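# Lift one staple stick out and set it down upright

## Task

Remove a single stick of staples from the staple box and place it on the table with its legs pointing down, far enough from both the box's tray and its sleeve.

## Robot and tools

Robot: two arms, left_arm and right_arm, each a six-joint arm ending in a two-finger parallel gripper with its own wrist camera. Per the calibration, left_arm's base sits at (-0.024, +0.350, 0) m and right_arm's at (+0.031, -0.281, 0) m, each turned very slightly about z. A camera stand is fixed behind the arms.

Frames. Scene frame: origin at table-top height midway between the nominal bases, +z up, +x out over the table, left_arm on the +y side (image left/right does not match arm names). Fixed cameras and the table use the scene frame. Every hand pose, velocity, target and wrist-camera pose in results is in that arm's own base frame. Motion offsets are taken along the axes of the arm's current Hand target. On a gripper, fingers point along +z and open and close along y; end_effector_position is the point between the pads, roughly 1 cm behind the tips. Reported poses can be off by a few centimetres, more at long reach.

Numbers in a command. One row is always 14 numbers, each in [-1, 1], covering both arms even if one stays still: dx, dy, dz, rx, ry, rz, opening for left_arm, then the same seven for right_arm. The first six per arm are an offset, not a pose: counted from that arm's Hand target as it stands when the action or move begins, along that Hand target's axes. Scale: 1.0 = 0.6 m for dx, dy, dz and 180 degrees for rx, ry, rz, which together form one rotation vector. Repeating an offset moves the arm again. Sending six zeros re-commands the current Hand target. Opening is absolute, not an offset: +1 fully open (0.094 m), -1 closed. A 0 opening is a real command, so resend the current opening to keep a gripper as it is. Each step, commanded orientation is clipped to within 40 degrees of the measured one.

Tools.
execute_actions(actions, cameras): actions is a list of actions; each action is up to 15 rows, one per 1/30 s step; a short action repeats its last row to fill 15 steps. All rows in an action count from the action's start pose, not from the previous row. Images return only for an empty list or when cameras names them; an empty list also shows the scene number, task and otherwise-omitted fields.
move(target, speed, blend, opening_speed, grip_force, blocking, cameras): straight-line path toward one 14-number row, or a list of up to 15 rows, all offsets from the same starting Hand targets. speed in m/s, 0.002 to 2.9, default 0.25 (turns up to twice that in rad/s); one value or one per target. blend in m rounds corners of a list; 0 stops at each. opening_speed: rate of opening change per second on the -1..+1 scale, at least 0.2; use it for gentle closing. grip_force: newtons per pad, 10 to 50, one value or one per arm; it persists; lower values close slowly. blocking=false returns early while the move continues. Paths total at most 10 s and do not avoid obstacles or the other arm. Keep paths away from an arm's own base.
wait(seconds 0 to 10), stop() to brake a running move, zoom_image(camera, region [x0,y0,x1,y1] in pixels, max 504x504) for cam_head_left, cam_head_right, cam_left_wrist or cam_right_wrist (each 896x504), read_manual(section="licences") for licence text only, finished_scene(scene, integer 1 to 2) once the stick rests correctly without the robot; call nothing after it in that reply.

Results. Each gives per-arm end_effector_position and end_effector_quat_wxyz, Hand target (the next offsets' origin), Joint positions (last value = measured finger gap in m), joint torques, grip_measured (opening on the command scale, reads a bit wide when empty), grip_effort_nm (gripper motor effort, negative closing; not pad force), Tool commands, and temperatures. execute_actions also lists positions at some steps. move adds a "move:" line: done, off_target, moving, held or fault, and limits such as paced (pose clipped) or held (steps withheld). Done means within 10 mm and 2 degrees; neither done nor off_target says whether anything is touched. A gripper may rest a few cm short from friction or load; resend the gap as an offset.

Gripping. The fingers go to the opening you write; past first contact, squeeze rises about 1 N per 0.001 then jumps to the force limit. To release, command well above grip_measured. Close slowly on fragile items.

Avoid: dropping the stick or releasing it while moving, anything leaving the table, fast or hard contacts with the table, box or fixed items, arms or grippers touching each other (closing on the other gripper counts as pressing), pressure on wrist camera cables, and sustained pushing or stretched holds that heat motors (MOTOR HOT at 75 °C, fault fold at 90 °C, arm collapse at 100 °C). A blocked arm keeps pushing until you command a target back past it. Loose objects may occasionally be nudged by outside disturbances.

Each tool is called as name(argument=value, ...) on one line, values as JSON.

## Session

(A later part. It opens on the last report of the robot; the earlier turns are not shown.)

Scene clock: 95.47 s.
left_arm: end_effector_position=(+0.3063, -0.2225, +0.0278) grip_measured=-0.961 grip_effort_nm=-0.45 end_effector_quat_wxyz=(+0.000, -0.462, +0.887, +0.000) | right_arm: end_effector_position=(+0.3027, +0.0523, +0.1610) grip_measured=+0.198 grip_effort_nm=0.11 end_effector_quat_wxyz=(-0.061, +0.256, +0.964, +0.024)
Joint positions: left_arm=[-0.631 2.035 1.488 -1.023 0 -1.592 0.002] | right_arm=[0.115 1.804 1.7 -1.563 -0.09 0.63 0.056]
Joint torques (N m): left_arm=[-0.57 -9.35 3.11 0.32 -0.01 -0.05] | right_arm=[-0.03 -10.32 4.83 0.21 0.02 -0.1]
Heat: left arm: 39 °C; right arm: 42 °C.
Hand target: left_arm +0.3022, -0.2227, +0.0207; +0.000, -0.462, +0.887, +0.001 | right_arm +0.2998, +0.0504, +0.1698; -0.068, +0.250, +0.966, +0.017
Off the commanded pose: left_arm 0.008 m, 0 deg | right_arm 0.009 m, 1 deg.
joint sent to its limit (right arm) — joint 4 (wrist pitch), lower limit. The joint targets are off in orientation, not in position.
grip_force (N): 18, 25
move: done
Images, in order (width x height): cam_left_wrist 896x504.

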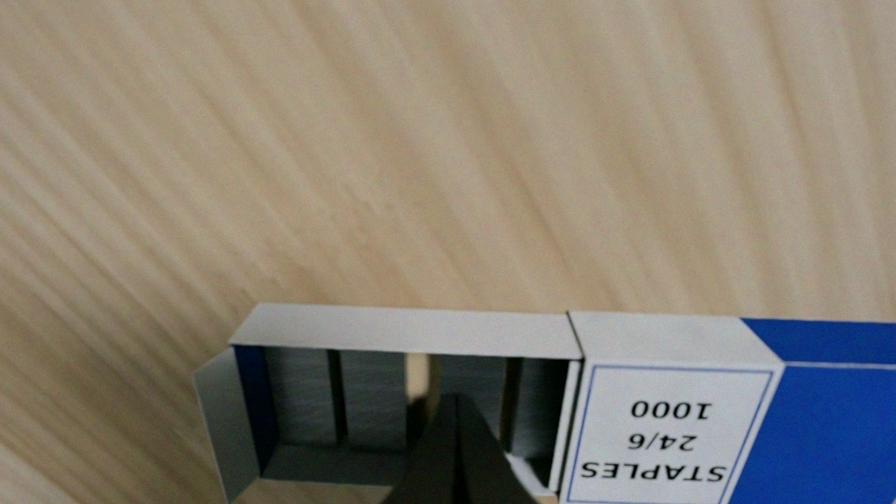

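move(target=[0.0,-0.02,0.0,0,0,0,-0.97,0,0,0,0,0,0,0.2], speed=0.03, cameras=["cam_left_wrist"])

Scene clock: 97.27 s.
left_arm: end_effector_position=(+0.3083, -0.2239, +0.0283) grip_measured=-0.961 grip_effort_nm=-0.45 end_effector_quat_wxyz=(+0.001, -0.462, +0.887, -0.001) | right_arm: end_effector_position=(+0.3027, +0.0523, +0.1610) grip_measured=+0.198 grip_effort_nm=0.12 end_effector_quat_wxyz=(-0.061, +0.256, +0.964, +0.024)
Joint positions: left_arm=[-0.631 2.042 1.499 -1.026 0 -1.592 0.002] | right_arm=[0.115 1.804 1.7 -1.563 -0.09 0.63 0.056]
Joint torques (N m): left_arm=[-0.54 -6.75 7.6 0.16 -0.02 -0.04] | right_arm=[-0.02 -10.33 4.88 0.21 0.03 -0.11]
Heat: left arm: 38 °C; right arm: 42 °C.
Hand target: left_arm +0.3120, -0.2296, +0.0207; +0.000, -0.462, +0.887, +0.001 | right_arm +0.2998, +0.0504, +0.1698; -0.068, +0.250, +0.966, +0.017
Off the commanded pose: left_arm 0.010 m, 0 deg | right_arm 0.009 m, 1 deg.
joint sent to its limit (right arm) — joint 4 (wrist pitch), lower limit. The joint targets are off in orientation, not in position.
grip_force (N): 18, 25
move: done
Images, in order (width x height): cam_left_wrist 896x504.

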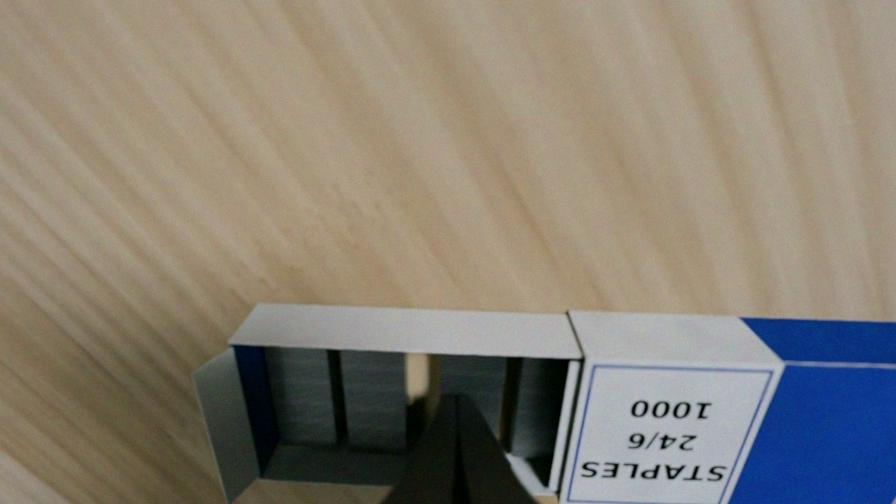

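move(target=[[0,0,-0.13,0,0,0,-0.97,0,0,0,0,0,0,0.2],[-0.0107,0.156,-0.072,0.2135,-0.219,0.4572,0.28,0,0,0,0,0,0,-0.97]], speed=0.25, blend=[0.03,0], cameras=["cam_left_wrist"])

Scene clock: 125.67 s.
left_arm: end_effector_position=(+0.2404, -0.1736, +0.0659) grip_measured=+0.279 grip_effort_nm=0.06 end_effector_quat_wxyz=(+0.402, +0.262, +0.869, -0.121) | right_arm: end_effector_position=(+0.3027, +0.0523, +0.1610) grip_measured=-0.968 grip_effort_nm=-0.10 end_effector_quat_wxyz=(-0.061, +0.256, +0.964, +0.024)
Joint positions: left_arm=[-0.666 1.018 0.305 0.007 -0.062 -0.052 0.06] | right_arm=[0.115 1.804 1.7 -1.563 -0.09 0.63 0.002]
Joint torques (N m): left_arm=[0.64 -2.76 5.18 1.32 0.02 0.06] | right_arm=[0.02 -10.32 4.83 0.21 0.02 -0.09]
Heat: left arm: 38 °C; right arm: 41 °C.
Hand target: left_arm +0.2391, -0.1706, +0.0639; +0.405, +0.261, +0.868, -0.122 | right_arm +0.2998, +0.0504, +0.1698; -0.068, +0.250, +0.966, +0.017
Off the commanded pose: left_arm 0.004 m, 0 deg | right_arm 0.009 m, 1 deg.
joint sent to its limit (right arm) — joint 4 (wrist pitch), lower limit. The joint targets are off in orientation, not in position.
grip_force (N): 18, 25
move: done
Images, in order (width x height): cam_left_wrist 896x504.

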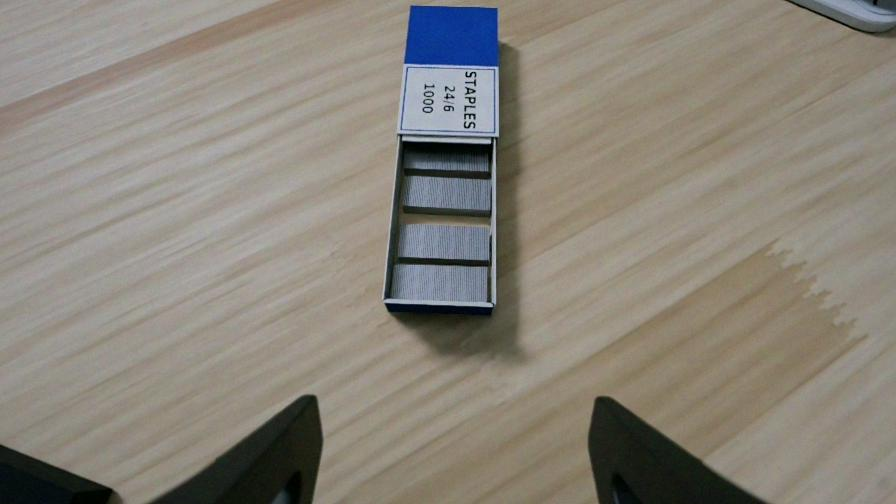

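move(target=[0.0033,0.005,0.105,0,0,0,0.28,0,0,0,0,0,0,-0.97], speed=0.1, cameras=["cam_left_wrist"])

Scene clock: 128.63 s.
left_arm: end_effector_position=(+0.2759, -0.1928, +0.0209) grip_measured=+0.279 grip_effort_nm=0.06 end_effector_quat_wxyz=(+0.404, +0.261, +0.868, -0.121) | right_arm: end_effector_position=(+0.3027, +0.0523, +0.1610) grip_measured=-0.968 grip_effort_nm=-0.10 end_effector_quat_wxyz=(-0.061, +0.256, +0.964, +0.024)
Joint positions: left_arm=[-0.634 1.454 0.309 0.445 -0.039 -0.032 0.06] | right_arm=[0.115 1.804 1.7 -1.563 -0.09 0.63 0.002]
Joint torques (N m): left_arm=[0.59 -2.96 6.39 1.21 0.05 0.08] | right_arm=[-0.01 -10.35 4.83 0.22 0.03 -0.1]
Heat: left arm: 37 °C; right arm: 41 °C.
Hand target: left_arm +0.2800, -0.1941, +0.0220; +0.405, +0.261, +0.868, -0.122 | right_arm +0.2998, +0.0504, +0.1698; -0.068, +0.250, +0.966, +0.017
Off the commanded pose: left_arm 0.004 m, 0 deg | right_arm 0.009 m, 1 deg.
joint sent to its limit (right arm) — joint 4 (wrist pitch), lower limit. The joint targets are off in orientation, not in position.
grip_force (N): 18, 25
move: done
Images, in order (width x height): cam_left_wrist 896x504.

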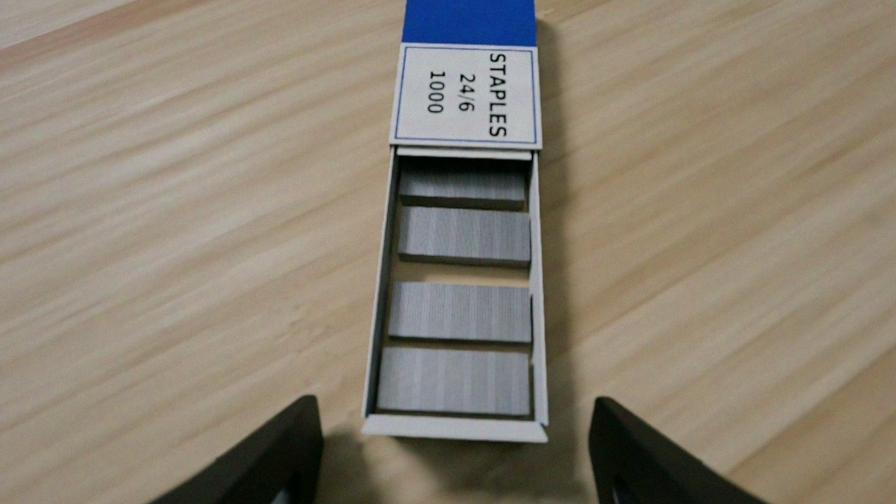

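move(target=[[0,0,0,0,0,0,-0.35,0,0,0,0,0,0,-0.97],[0,0,0,0,0,0,-0.35,0.358,0.5455,0.134,0,0.08,0,-0.97]], speed=[0.1,0.3], grip_force=[25,25], opening_speed=0.4, cameras=["cam_left_wrist","cam_right_wrist","cam_head_right"])

Scene clock: 133.37 s.
left_arm: end_effector_position=(+0.2760, -0.1928, +0.0210) grip_measured=-0.210 grip_effort_nm=-0.58 end_effector_quat_wxyz=(+0.404, +0.261, +0.868, -0.121) | right_arm: end_effector_position=(+0.2612, +0.4442, +0.1207) grip_measured=-0.968 grip_effort_nm=-0.10 end_effector_quat_wxyz=(-0.152, +0.257, +0.944, +0.140)
Joint positions: left_arm=[-0.634 1.454 0.309 0.445 -0.039 -0.031 0.037] | right_arm=[0.904 2.561 2.692 -1.554 -0.391 1.464 0.002]
Joint torques (N m): left_arm=[0.58 -2.86 6.34 1.23 0.04 0.05] | right_arm=[-0.51 -11.89 7.05 0.64 -0.32 0.09]
Heat: left arm: 38 °C; right arm: 41 °C.
Hand target: left_arm +0.2800, -0.1941, +0.0220; +0.405, +0.261, +0.868, -0.122 | right_arm +0.2632, +0.4450, +0.1199; -0.188, +0.246, +0.949, +0.048
Off the commanded pose: left_arm 0.004 m, 0 deg | right_arm 0.002 m, 11 deg.
joint sent to its limit (right arm) — joint 4 (wrist pitch), lower limit. The joint targets are off in orientation, not in position.
grip_force (N): 25, 25
move: off_target (right_arm)
Images, in order (width x height): cam_head_right 896x504, cam_left_wrist 896x504, cam_right_wrist 896x504.

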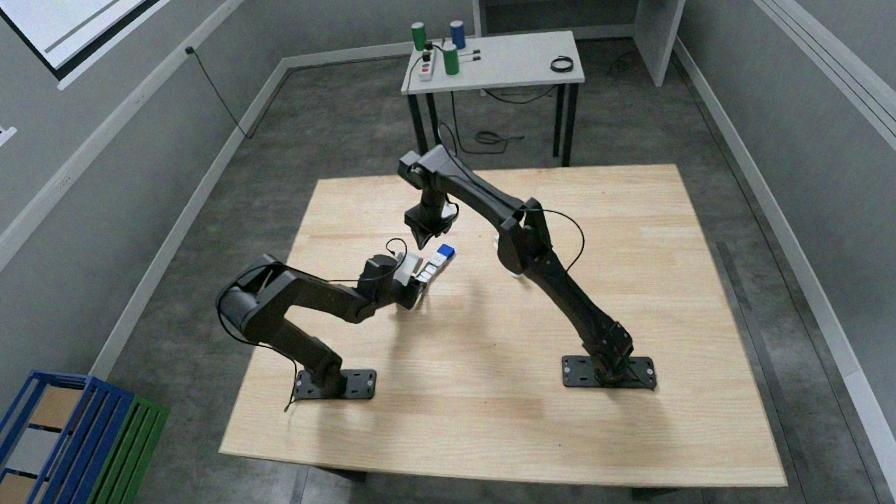

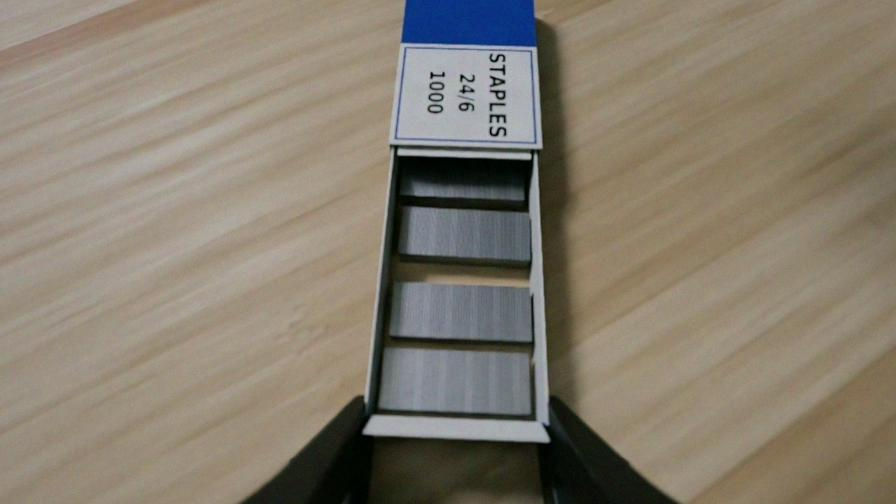

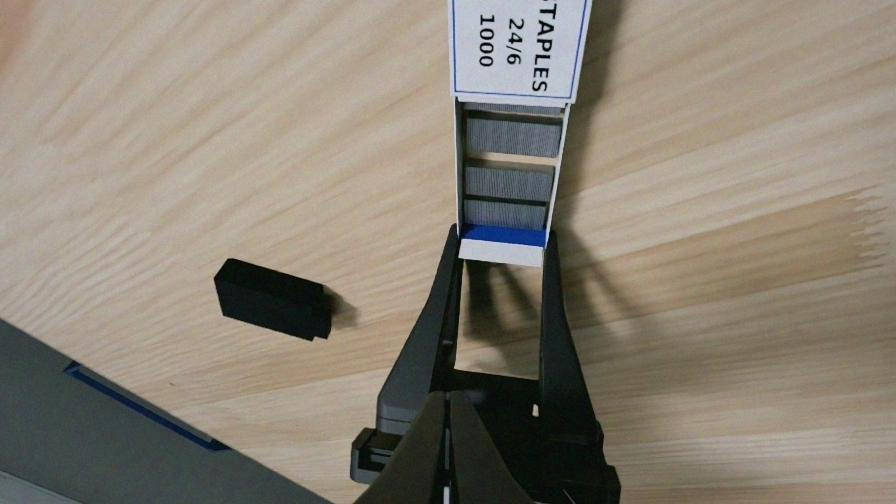

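move(target=[0,0,0,0,0,0,-0.35,-0.03,-0.01,0.1227,0,0,0,-0.97], speed=0.12, cameras=["cam_left_wrist","cam_right_wrist"])

Scene clock: 138.27 s.
left_arm: end_effector_position=(+0.2760, -0.1928, +0.0210) grip_measured=-0.210 grip_effort_nm=-0.58 end_effector_quat_wxyz=(+0.404, +0.261, +0.868, -0.121) | right_arm: end_effector_position=(+0.2514, +0.4440, +0.0476) grip_measured=-0.968 grip_effort_nm=-0.11 end_effector_quat_wxyz=(-0.180, +0.257, +0.947, +0.073)
Joint positions: left_arm=[-0.634 1.454 0.309 0.445 -0.039 -0.031 0.037] | right_arm=[0.918 2.71 2.692 -1.554 -0.391 1.448 0.002]
Joint torques (N m): left_arm=[0.59 -2.86 6.38 1.23 0.05 0.07] | right_arm=[0.5 -12.59 6.86 0.32 -0.19 -0.11]
Heat: left arm: 38 °C; right arm: 41 °C.
Hand target: left_arm +0.2800, -0.1941, +0.0220; +0.405, +0.261, +0.868, -0.122 | right_arm +0.2501, +0.4454, +0.0450; -0.188, +0.246, +0.950, +0.048
Off the commanded pose: left_arm 0.004 m, 0 deg | right_arm 0.003 m, 3 deg.
joint sent to its limit (right arm) — joint 4 (wrist pitch), lower limit. The joint targets are off in orientation, not in position.
grip_force (N): 25, 25
move: off_target (right_arm)
Images, in order (width x height): cam_left_wrist 896x504, cam_right_wrist 896x504.

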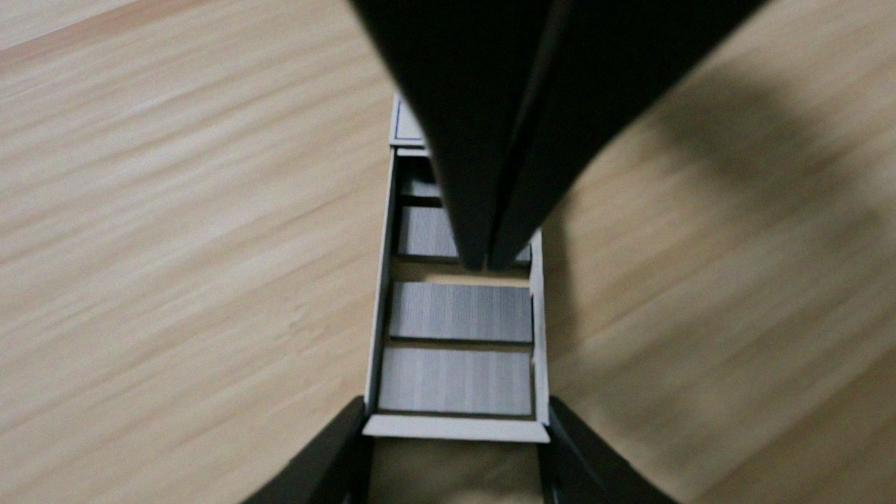

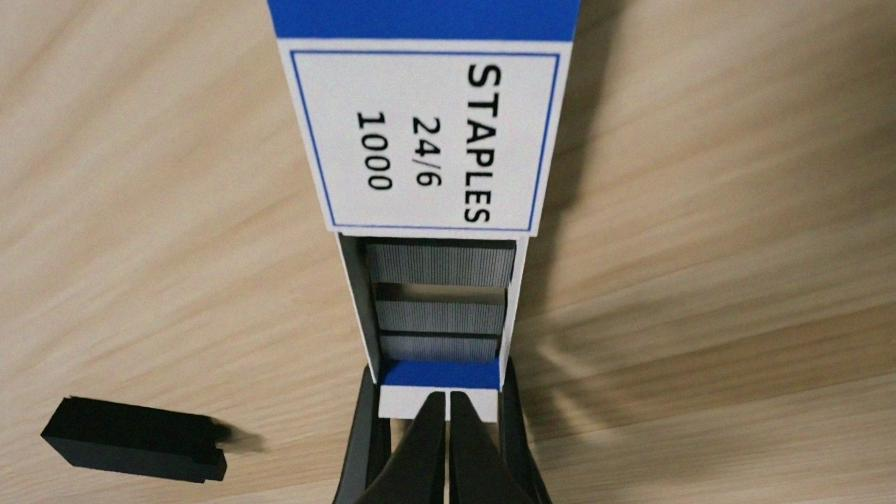

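move(target=[0,0,0,0,0,0,-0.35,-0.0027,0.006,0.0385,0,0,0,-0.97], speed=0.08, cameras=["cam_left_wrist","cam_right_wrist"])

Scene clock: 142.67 s.
left_arm: end_effector_position=(+0.2760, -0.1928, +0.0210) grip_measured=-0.210 grip_effort_nm=-0.58 end_effector_quat_wxyz=(+0.404, +0.261, +0.868, -0.121) | right_arm: end_effector_position=(+0.2464, +0.4506, +0.0263) grip_measured=-0.968 grip_effort_nm=-0.10 end_effector_quat_wxyz=(-0.184, +0.251, +0.948, +0.063)
Joint positions: left_arm=[-0.634 1.454 0.309 0.445 -0.039 -0.031 0.037] | right_arm=[0.934 2.778 2.741 -1.554 -0.391 1.447 0.002]
Joint torques (N m): left_arm=[0.61 -2.84 6.37 1.21 0.04 0.05] | right_arm=[0.4 -12.6 7.12 0.28 -0.18 -0.03]
Heat: left arm: 38 °C; right arm: 42 °C.
Hand target: left_arm +0.2800, -0.1941, +0.0220; +0.405, +0.261, +0.868, -0.122 | right_arm +0.2456, +0.4521, +0.0230; -0.188, +0.246, +0.950, +0.048
Off the commanded pose: left_arm 0.004 m, 0 deg | right_arm 0.004 m, 2 deg.
joint sent to its limit (right arm) — joint 4 (wrist pitch), lower limit. The joint targets still meet the commanded pose.
grip_force (N): 25, 25
move: done
Images, in order (width x height): cam_left_wrist 896x504, cam_right_wrist 896x504.

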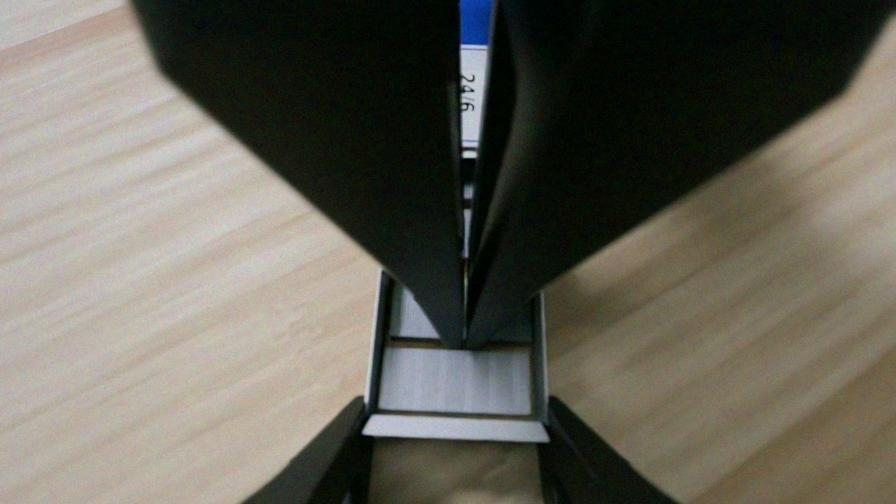

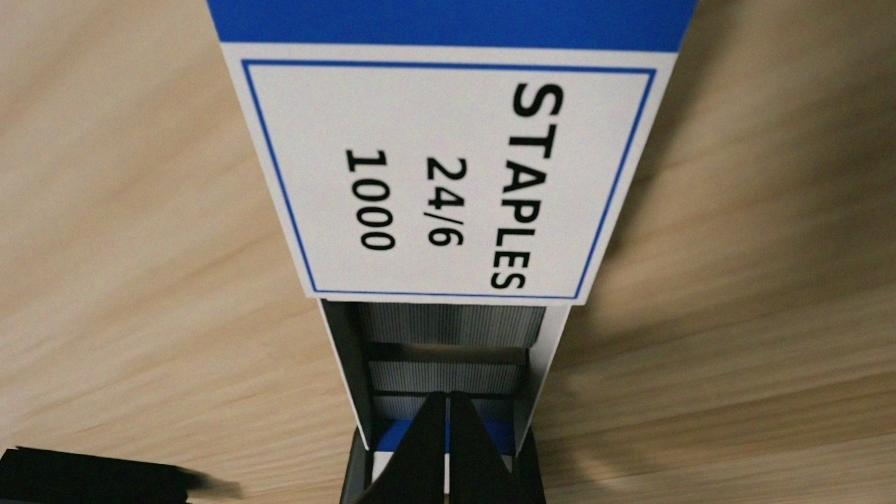

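move(target=[0,0,0,0,0,0,-0.35,-0.002,0.001,0.0163,0,0,0,-0.97], speed=0.04, cameras=["cam_left_wrist","cam_right_wrist"])

Scene clock: 145.33 s.
left_arm: end_effector_position=(+0.2760, -0.1928, +0.0210) grip_measured=-0.210 grip_effort_nm=-0.58 end_effector_quat_wxyz=(+0.404, +0.261, +0.868, -0.121) | right_arm: end_effector_position=(+0.2461, +0.4529, +0.0226) grip_measured=-0.968 grip_effort_nm=-0.10 end_effector_quat_wxyz=(-0.184, +0.249, +0.949, +0.063)
Joint positions: left_arm=[-0.634 1.454 0.309 0.445 -0.039 -0.031 0.037] | right_arm=[0.937 2.796 2.762 -1.555 -0.392 1.447 0.002]
Joint torques (N m): left_arm=[0.58 -2.86 6.35 1.22 0.06 0.05] | right_arm=[0.59 -11.85 7.01 0.29 -0.18 -0.01]
Heat: left arm: 38 °C; right arm: 42 °C.
Hand target: left_arm +0.2800, -0.1941, +0.0220; +0.405, +0.261, +0.868, -0.122 | right_arm +0.2437, +0.4538, +0.0135; -0.188, +0.246, +0.950, +0.049
Off the commanded pose: left_arm 0.004 m, 0 deg | right_arm 0.009 m, 2 deg.
joint sent to its limit (right arm) — joint 4 (wrist pitch), lower limit. The joint targets still meet the commanded pose.
grip_force (N): 25, 25
move: done
Images, in order (width x height): cam_left_wrist 896x504, cam_right_wrist 896x504.

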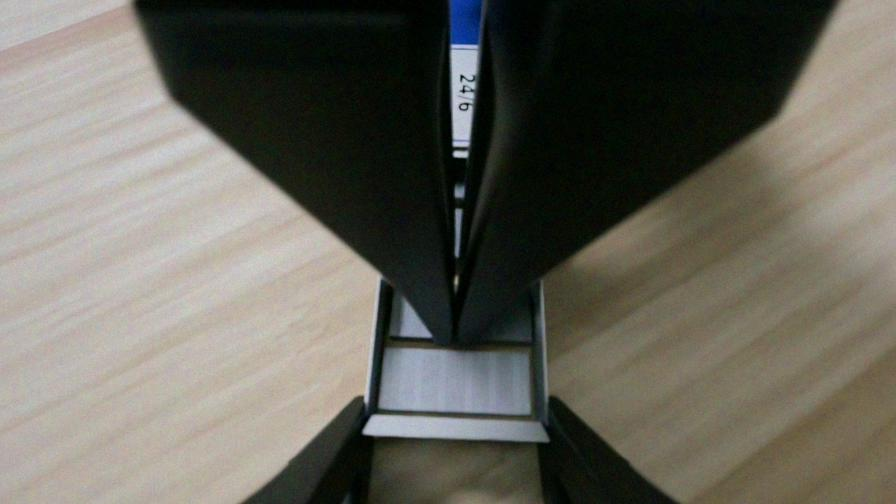

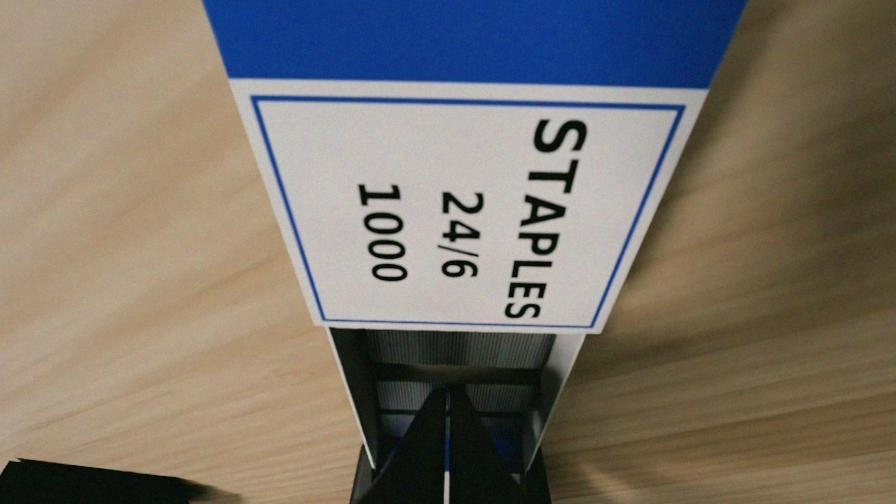

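move(target=[0,0,0,0,0,0,-0.35,-0.0154,0,-0.0062,0,0,0,-0.97], speed=0.03, cameras=["cam_left_wrist","cam_right_wrist"])

Scene clock: 147.20 s.
left_arm: end_effector_position=(+0.2760, -0.1928, +0.0210) grip_measured=-0.210 grip_effort_nm=-0.58 end_effector_quat_wxyz=(+0.404, +0.261, +0.868, -0.121) | right_arm: end_effector_position=(+0.2488, +0.4514, +0.0226) grip_measured=-0.968 grip_effort_nm=-0.10 end_effector_quat_wxyz=(-0.184, +0.248, +0.949, +0.065)
Joint positions: left_arm=[-0.634 1.454 0.309 0.445 -0.039 -0.031 0.037] | right_arm=[0.931 2.796 2.762 -1.555 -0.392 1.438 0.002]
Joint torques (N m): left_arm=[0.62 -2.89 6.39 1.21 0.05 0.05] | right_arm=[-0.68 -11.89 6.94 0.3 -0.18 -0.11]
Heat: left arm: 38 °C; right arm: 42 °C.
Hand target: left_arm +0.2800, -0.1941, +0.0220; +0.405, +0.261, +0.868, -0.122 | right_arm +0.2522, +0.4491, +0.0135; -0.188, +0.246, +0.950, +0.049
Off the commanded pose: left_arm 0.004 m, 0 deg | right_arm 0.010 m, 2 deg.
joint sent to its limit (right arm) — joint 4 (wrist pitch), lower limit. The joint targets still meet the commanded pose.
grip_force (N): 25, 25
move: done
Images, in order (width x height): cam_left_wrist 896x504, cam_right_wrist 896x504.

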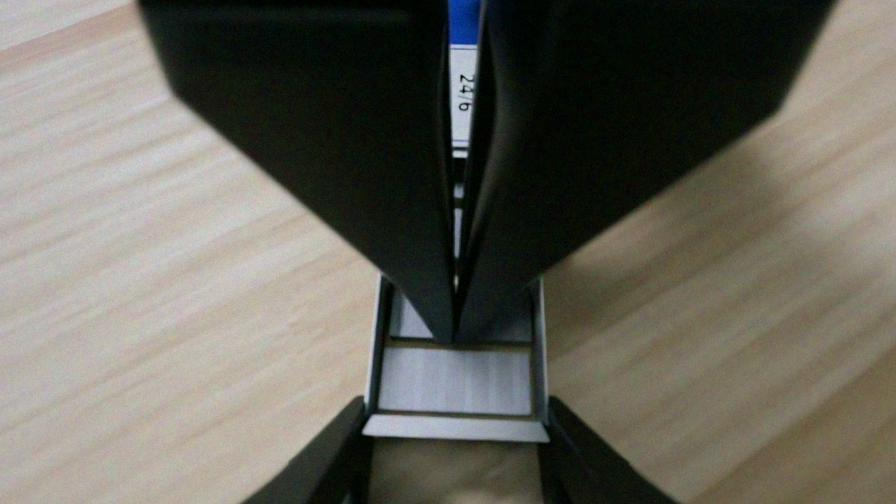

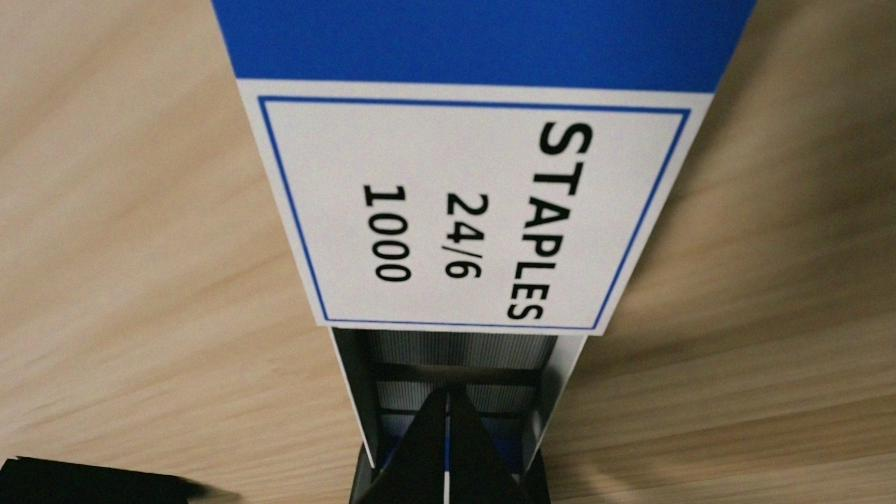

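move(target=[0,0,0,0,0,0,-0.35,-0.0123,0,-0.005,0,0,0,-0.97], speed=0.03, cameras=["cam_left_wrist","cam_right_wrist"])

Scene clock: 149.10 s.
left_arm: end_effector_position=(+0.2759, -0.1929, +0.0210) grip_measured=-0.210 grip_effort_nm=-0.58 end_effector_quat_wxyz=(+0.404, +0.261, +0.868, -0.121) | right_arm: end_effector_position=(+0.2558, +0.4469, +0.0201) grip_measured=-0.968 grip_effort_nm=-0.10 end_effector_quat_wxyz=(-0.184, +0.250, +0.948, +0.065)
Joint positions: left_arm=[-0.634 1.454 0.309 0.445 -0.039 -0.031 0.037] | right_arm=[0.914 2.802 2.762 -1.555 -0.393 1.425 0.002]
Joint torques (N m): left_arm=[0.59 -2.88 6.35 1.21 0.05 0.06] | right_arm=[-0.54 -12.23 7.01 0.28 -0.15 -0.11]
Heat: left arm: 38 °C; right arm: 42 °C.
Hand target: left_arm +0.2799, -0.1941, +0.0219; +0.405, +0.261, +0.868, -0.122 | right_arm +0.2593, +0.4452, +0.0134; -0.188, +0.246, +0.950, +0.049
Off the commanded pose: left_arm 0.004 m, 0 deg | right_arm 0.008 m, 2 deg.
joint sent to its limit (right arm) — joint 4 (wrist pitch), lower limit. The joint targets still meet the commanded pose.
grip_force (N): 25, 25
move: done
Images, in order (width x height): cam_left_wrist 896x504, cam_right_wrist 896x504.

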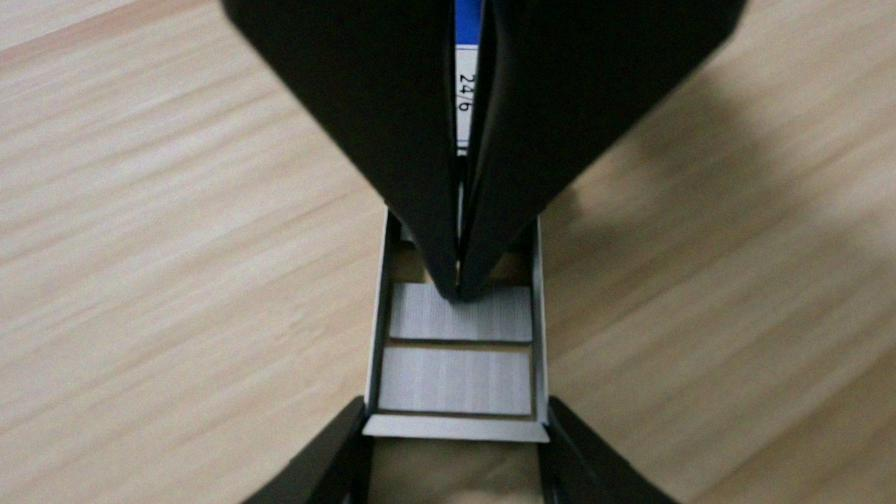

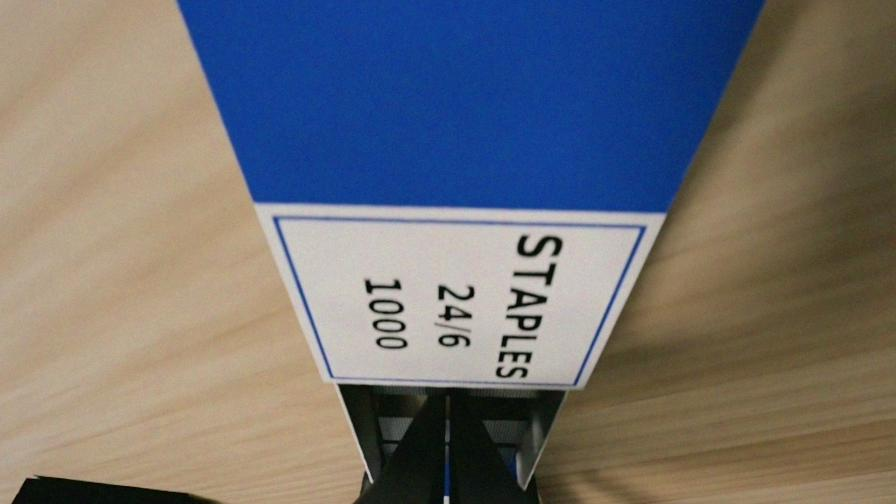

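move(target=[[0,0,0,0,0,0,-0.35,0.0203,0,-0.049,0,0,0,-0.97],[0,0,0,0,0,0,0.0,0.0203,0,-0.049,0,0,0,-0.97],[0.0032,0,-0.0038,0,-0.05,0,0.0,0.0203,0,-0.049,0,0,0,-0.97],[0.0032,0,-0.0038,0,-0.05,0,-0.35,0.0203,0,-0.049,0,0,0,-0.97]], speed=0.08, opening_speed=0.6, cameras=["cam_left_wrist","cam_right_wrist"])

Scene clock: 171.20 s.
left_arm: end_effector_position=(+0.2804, -0.1969, +0.0278) grip_measured=-0.205 grip_effort_nm=-0.49 end_effector_quat_wxyz=(+0.476, +0.250, +0.830, -0.148) | right_arm: end_effector_position=(+0.2553, +0.4462, +0.0197) grip_measured=-0.968 grip_effort_nm=-0.10 end_effector_quat_wxyz=(-0.185, +0.250, +0.948, +0.064)
Joint positions: left_arm=[-0.634 1.57 0.194 0.849 -0.035 -0.028 0.037] | right_arm=[0.914 2.799 2.756 -1.555 -0.393 1.424 0.002]
Joint torques (N m): left_arm=[0.28 -3.17 2.7 1.45 -0.06 0.06] | right_arm=[-0.55 -18.3 4.78 0.28 -0.17 0.08]
Heat: left arm: 38 °C; right arm: 45 °C.
Hand target: left_arm +0.2774, -0.1924, +0.0220; +0.472, +0.251, +0.833, -0.142 | right_arm +0.2592, +0.4452, +0.0453; -0.188, +0.246, +0.950, +0.049
Off the commanded pose: left_arm 0.008 m, 1 deg | right_arm 0.026 m, 2 deg.
joint sent to its limit (right arm) — joint 4 (wrist pitch), lower limit. The joint targets are off in orientation, not in position.
grip_force (N): 25, 25
move: off_target (right_arm)
Images, in order (width x height): cam_left_wrist 896x504, cam_right_wrist 896x504.

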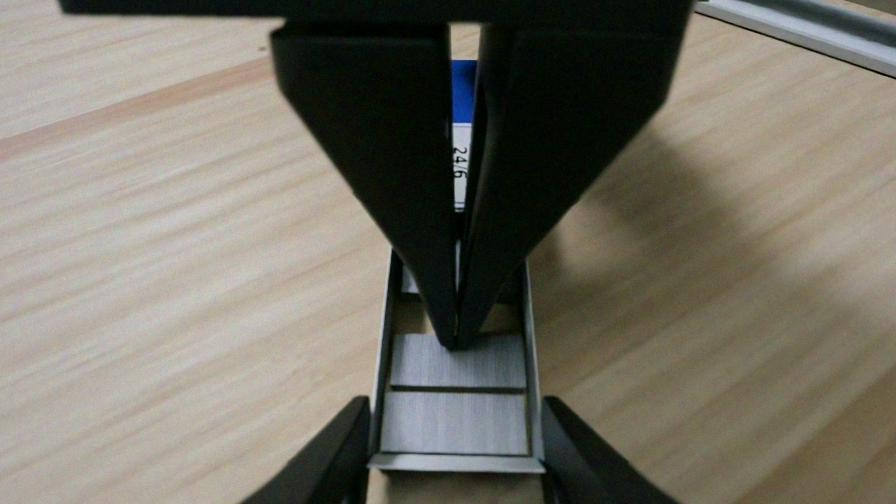

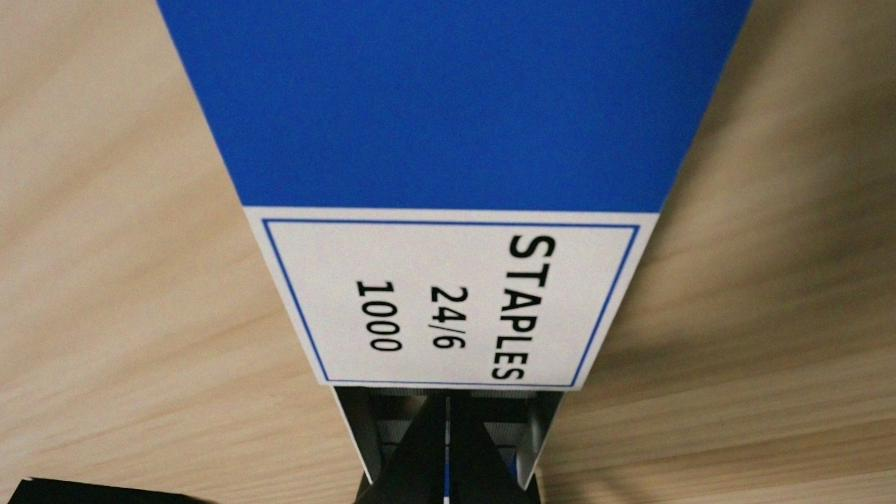

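move(target=[0,0,0,0,0,0,-0.35,0.0127,0,-0.031,0,0,0,-0.97], speed=0.05, cameras=["cam_left_wrist","cam_right_wrist","cam_head_right","cam_head_left"])

Scene clock: 176.50 s.
left_arm: end_effector_position=(+0.2804, -0.1969, +0.0278) grip_measured=-0.207 grip_effort_nm=-0.58 end_effector_quat_wxyz=(+0.476, +0.250, +0.830, -0.148) | right_arm: end_effector_position=(+0.2558, +0.4469, +0.0404) grip_measured=-0.968 grip_effort_nm=-0.10 end_effector_quat_wxyz=(-0.179, +0.251, +0.948, +0.077)
Joint positions: left_arm=[-0.634 1.57 0.194 0.849 -0.035 -0.028 0.037] | right_arm=[0.914 2.747 2.736 -1.555 -0.393 1.433 0.002]
Joint torques (N m): left_arm=[0.28 -3.11 2.67 1.44 -0.05 0.06] | right_arm=[-0.59 -18 4.9 0.35 -0.19 0.1]
Heat: left arm: 37 °C; right arm: 47 °C.
Hand target: left_arm +0.2774, -0.1924, +0.0219; +0.472, +0.251, +0.833, -0.142 | right_arm +0.2593, +0.4452, +0.0653; -0.188, +0.246, +0.950, +0.049
Off the commanded pose: left_arm 0.008 m, 1 deg | right_arm 0.025 m, 3 deg.
joint sent to its limit (right arm) — joint 4 (wrist pitch), lower limit. The joint targets are off in orientation, not in position.
grip_force (N): 25, 25
move: off_target (right_arm)

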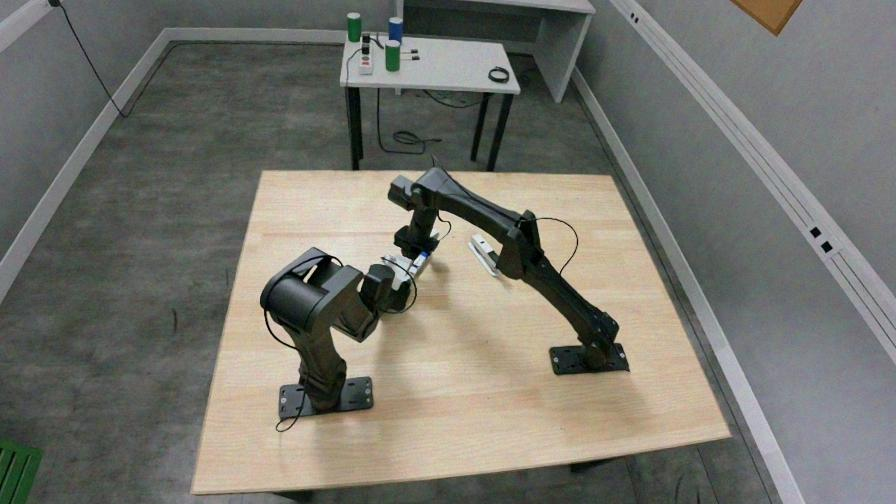

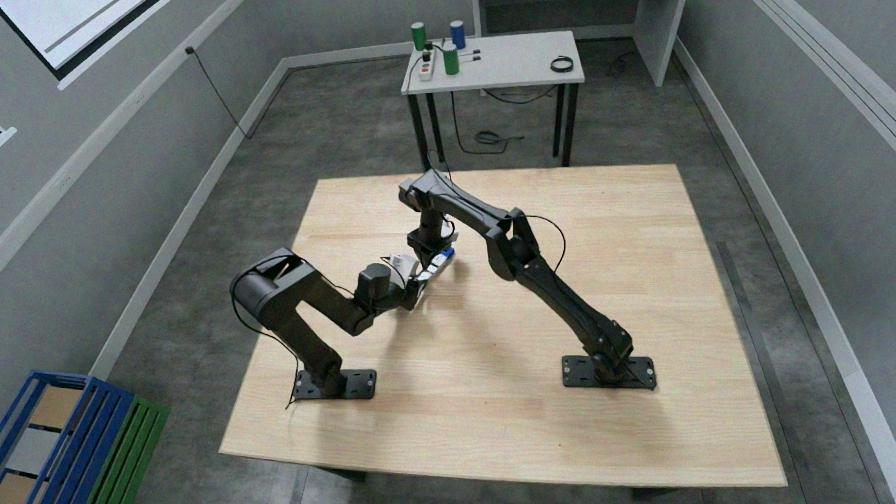

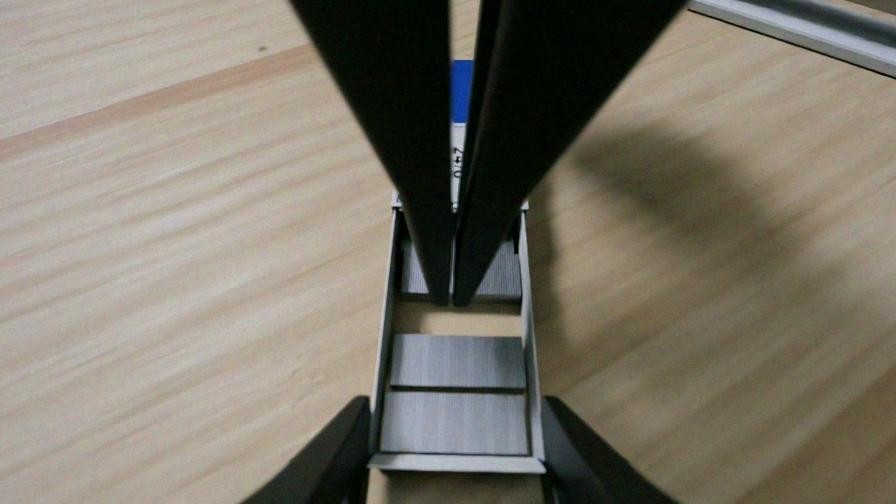

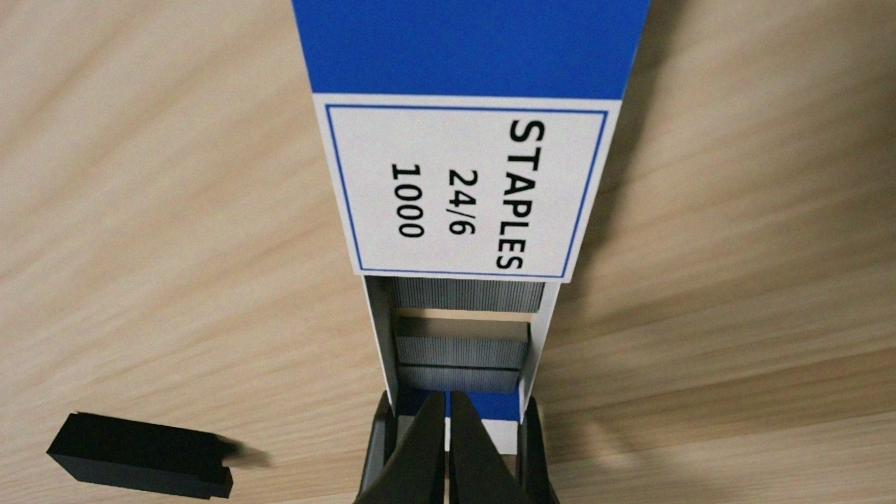

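move(target=[0,0,0,0,0,0,-0.35,0.069,-0.0025,0.0285,0,0,0,-0.97], speed=0.06, cameras=["cam_left_wrist","cam_right_wrist"])

Scene clock: 181.73 s.
left_arm: end_effector_position=(+0.2803, -0.1963, +0.0278) grip_measured=-0.207 grip_effort_nm=-0.58 end_effector_quat_wxyz=(+0.477, +0.249, +0.830, -0.147) | right_arm: end_effector_position=(+0.2258, +0.4627, +0.0401) grip_measured=-0.968 grip_effort_nm=-0.10 end_effector_quat_wxyz=(-0.183, +0.256, +0.947, +0.064)
Joint positions: left_arm=[-0.634 1.57 0.191 0.852 -0.038 -0.028 0.037] | right_arm=[0.981 2.747 2.736 -1.555 -0.39 1.51 0.002]
Joint torques (N m): left_arm=[0.25 -3.11 2.95 1.41 -0.04 0.06] | right_arm=[1.28 -18.09 4.71 0.34 -0.25 0.09]
Heat: left arm: 37 °C; right arm: 48 °C.
Hand target: left_arm +0.2774, -0.1925, +0.0220; +0.471, +0.251, +0.833, -0.142 | right_arm +0.2194, +0.4656, +0.0653; -0.188, +0.246, +0.949, +0.049
Off the commanded pose: left_arm 0.008 m, 1 deg | right_arm 0.026 m, 2 deg.
joint sent to its limit (right arm) — joint 4 (wrist pitch), lower limit. The joint targets are off in orientation, not in position.
grip_force (N): 25, 25
move: off_target (right_arm)
Images, in order (width x height): cam_left_wrist 896x504, cam_right_wrist 896x504.

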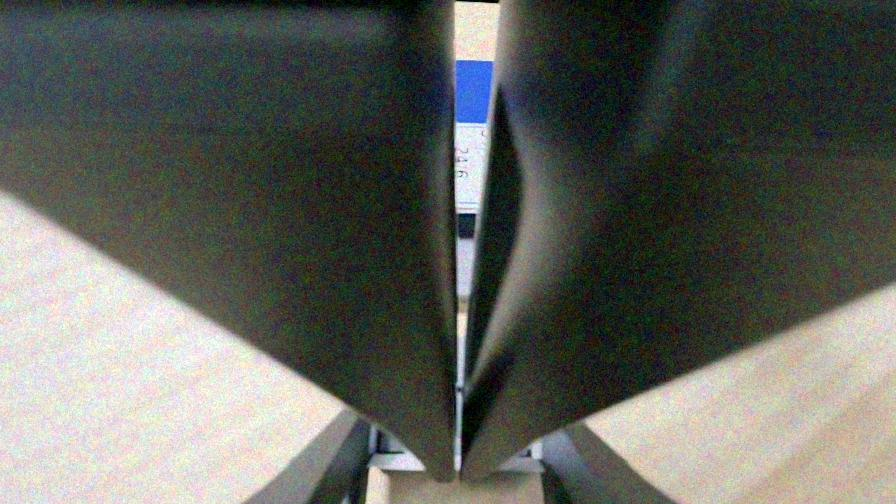

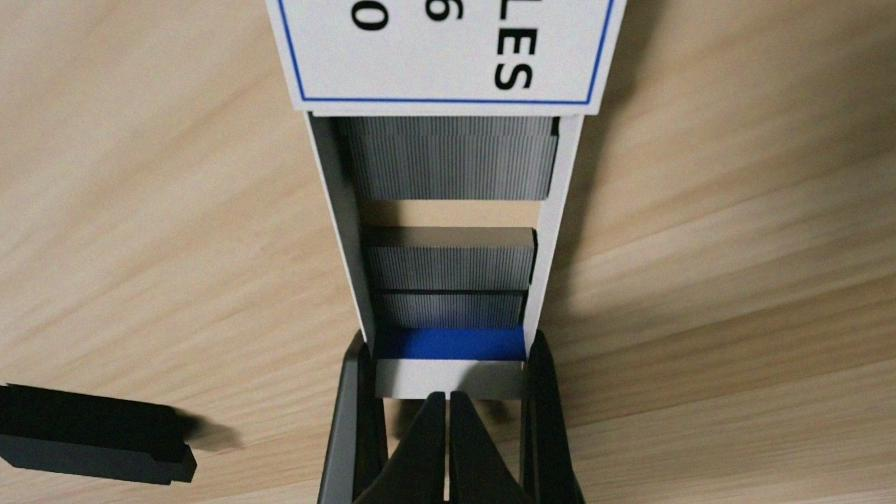

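move(target=[0,0,0,0,0,0,-0.35,-0.0266,0,0.0645,0,0,0,-0.97], speed=0.05, cameras=["cam_left_wrist","cam_right_wrist"])

Scene clock: 184.30 s.
left_arm: end_effector_position=(+0.2803, -0.1963, +0.0278) grip_measured=-0.207 grip_effort_nm=-0.58 end_effector_quat_wxyz=(+0.477, +0.249, +0.830, -0.147) | right_arm: end_effector_position=(+0.2206, +0.4636, +0.0264) grip_measured=-0.968 grip_effort_nm=-0.10 end_effector_quat_wxyz=(-0.187, +0.253, +0.948, +0.051)
Joint positions: left_arm=[-0.634 1.57 0.191 0.852 -0.038 -0.028 0.037] | right_arm=[0.991 2.778 2.742 -1.555 -0.389 1.508 0.002]
Joint torques (N m): left_arm=[0.25 -3.12 2.91 1.41 -0.02 0.05] | right_arm=[0.4 -12.52 7.27 0.29 -0.21 -0.09]
Heat: left arm: 38 °C; right arm: 48 °C.
Hand target: left_arm +0.2774, -0.1925, +0.0220; +0.471, +0.251, +0.833, -0.142 | right_arm +0.2193, +0.4656, +0.0233; -0.188, +0.246, +0.950, +0.048
Off the commanded pose: left_arm 0.008 m, 1 deg | right_arm 0.004 m, 1 deg.
joint sent to its limit (right arm) — joint 4 (wrist pitch), lower limit. The joint targets still meet the commanded pose.
grip_force (N): 25, 25
move: done
Images, in order (width x height): cam_left_wrist 896x504, cam_right_wrist 896x504.

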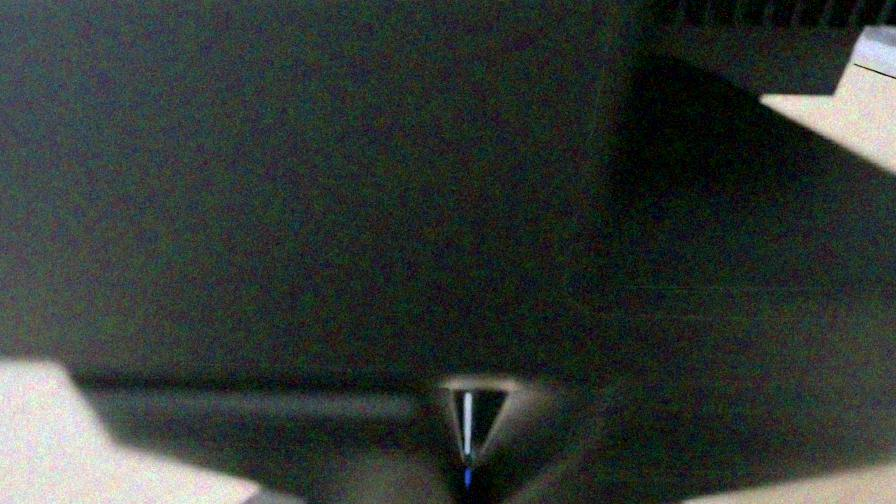

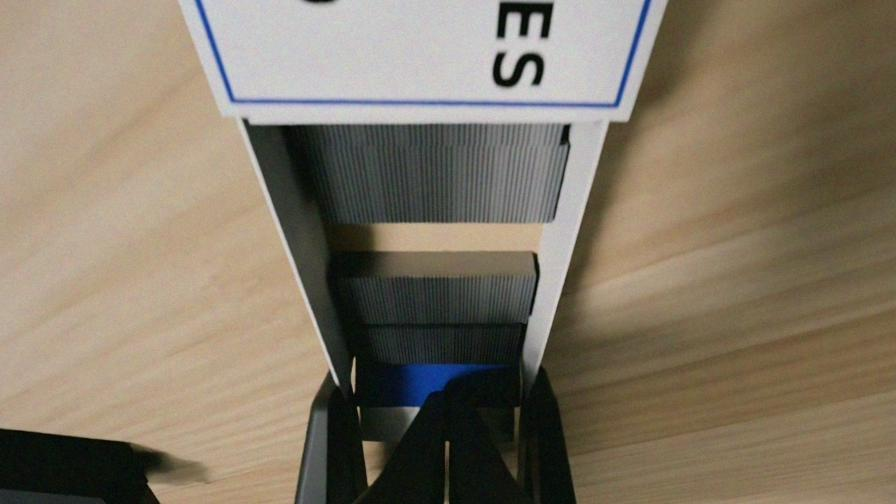

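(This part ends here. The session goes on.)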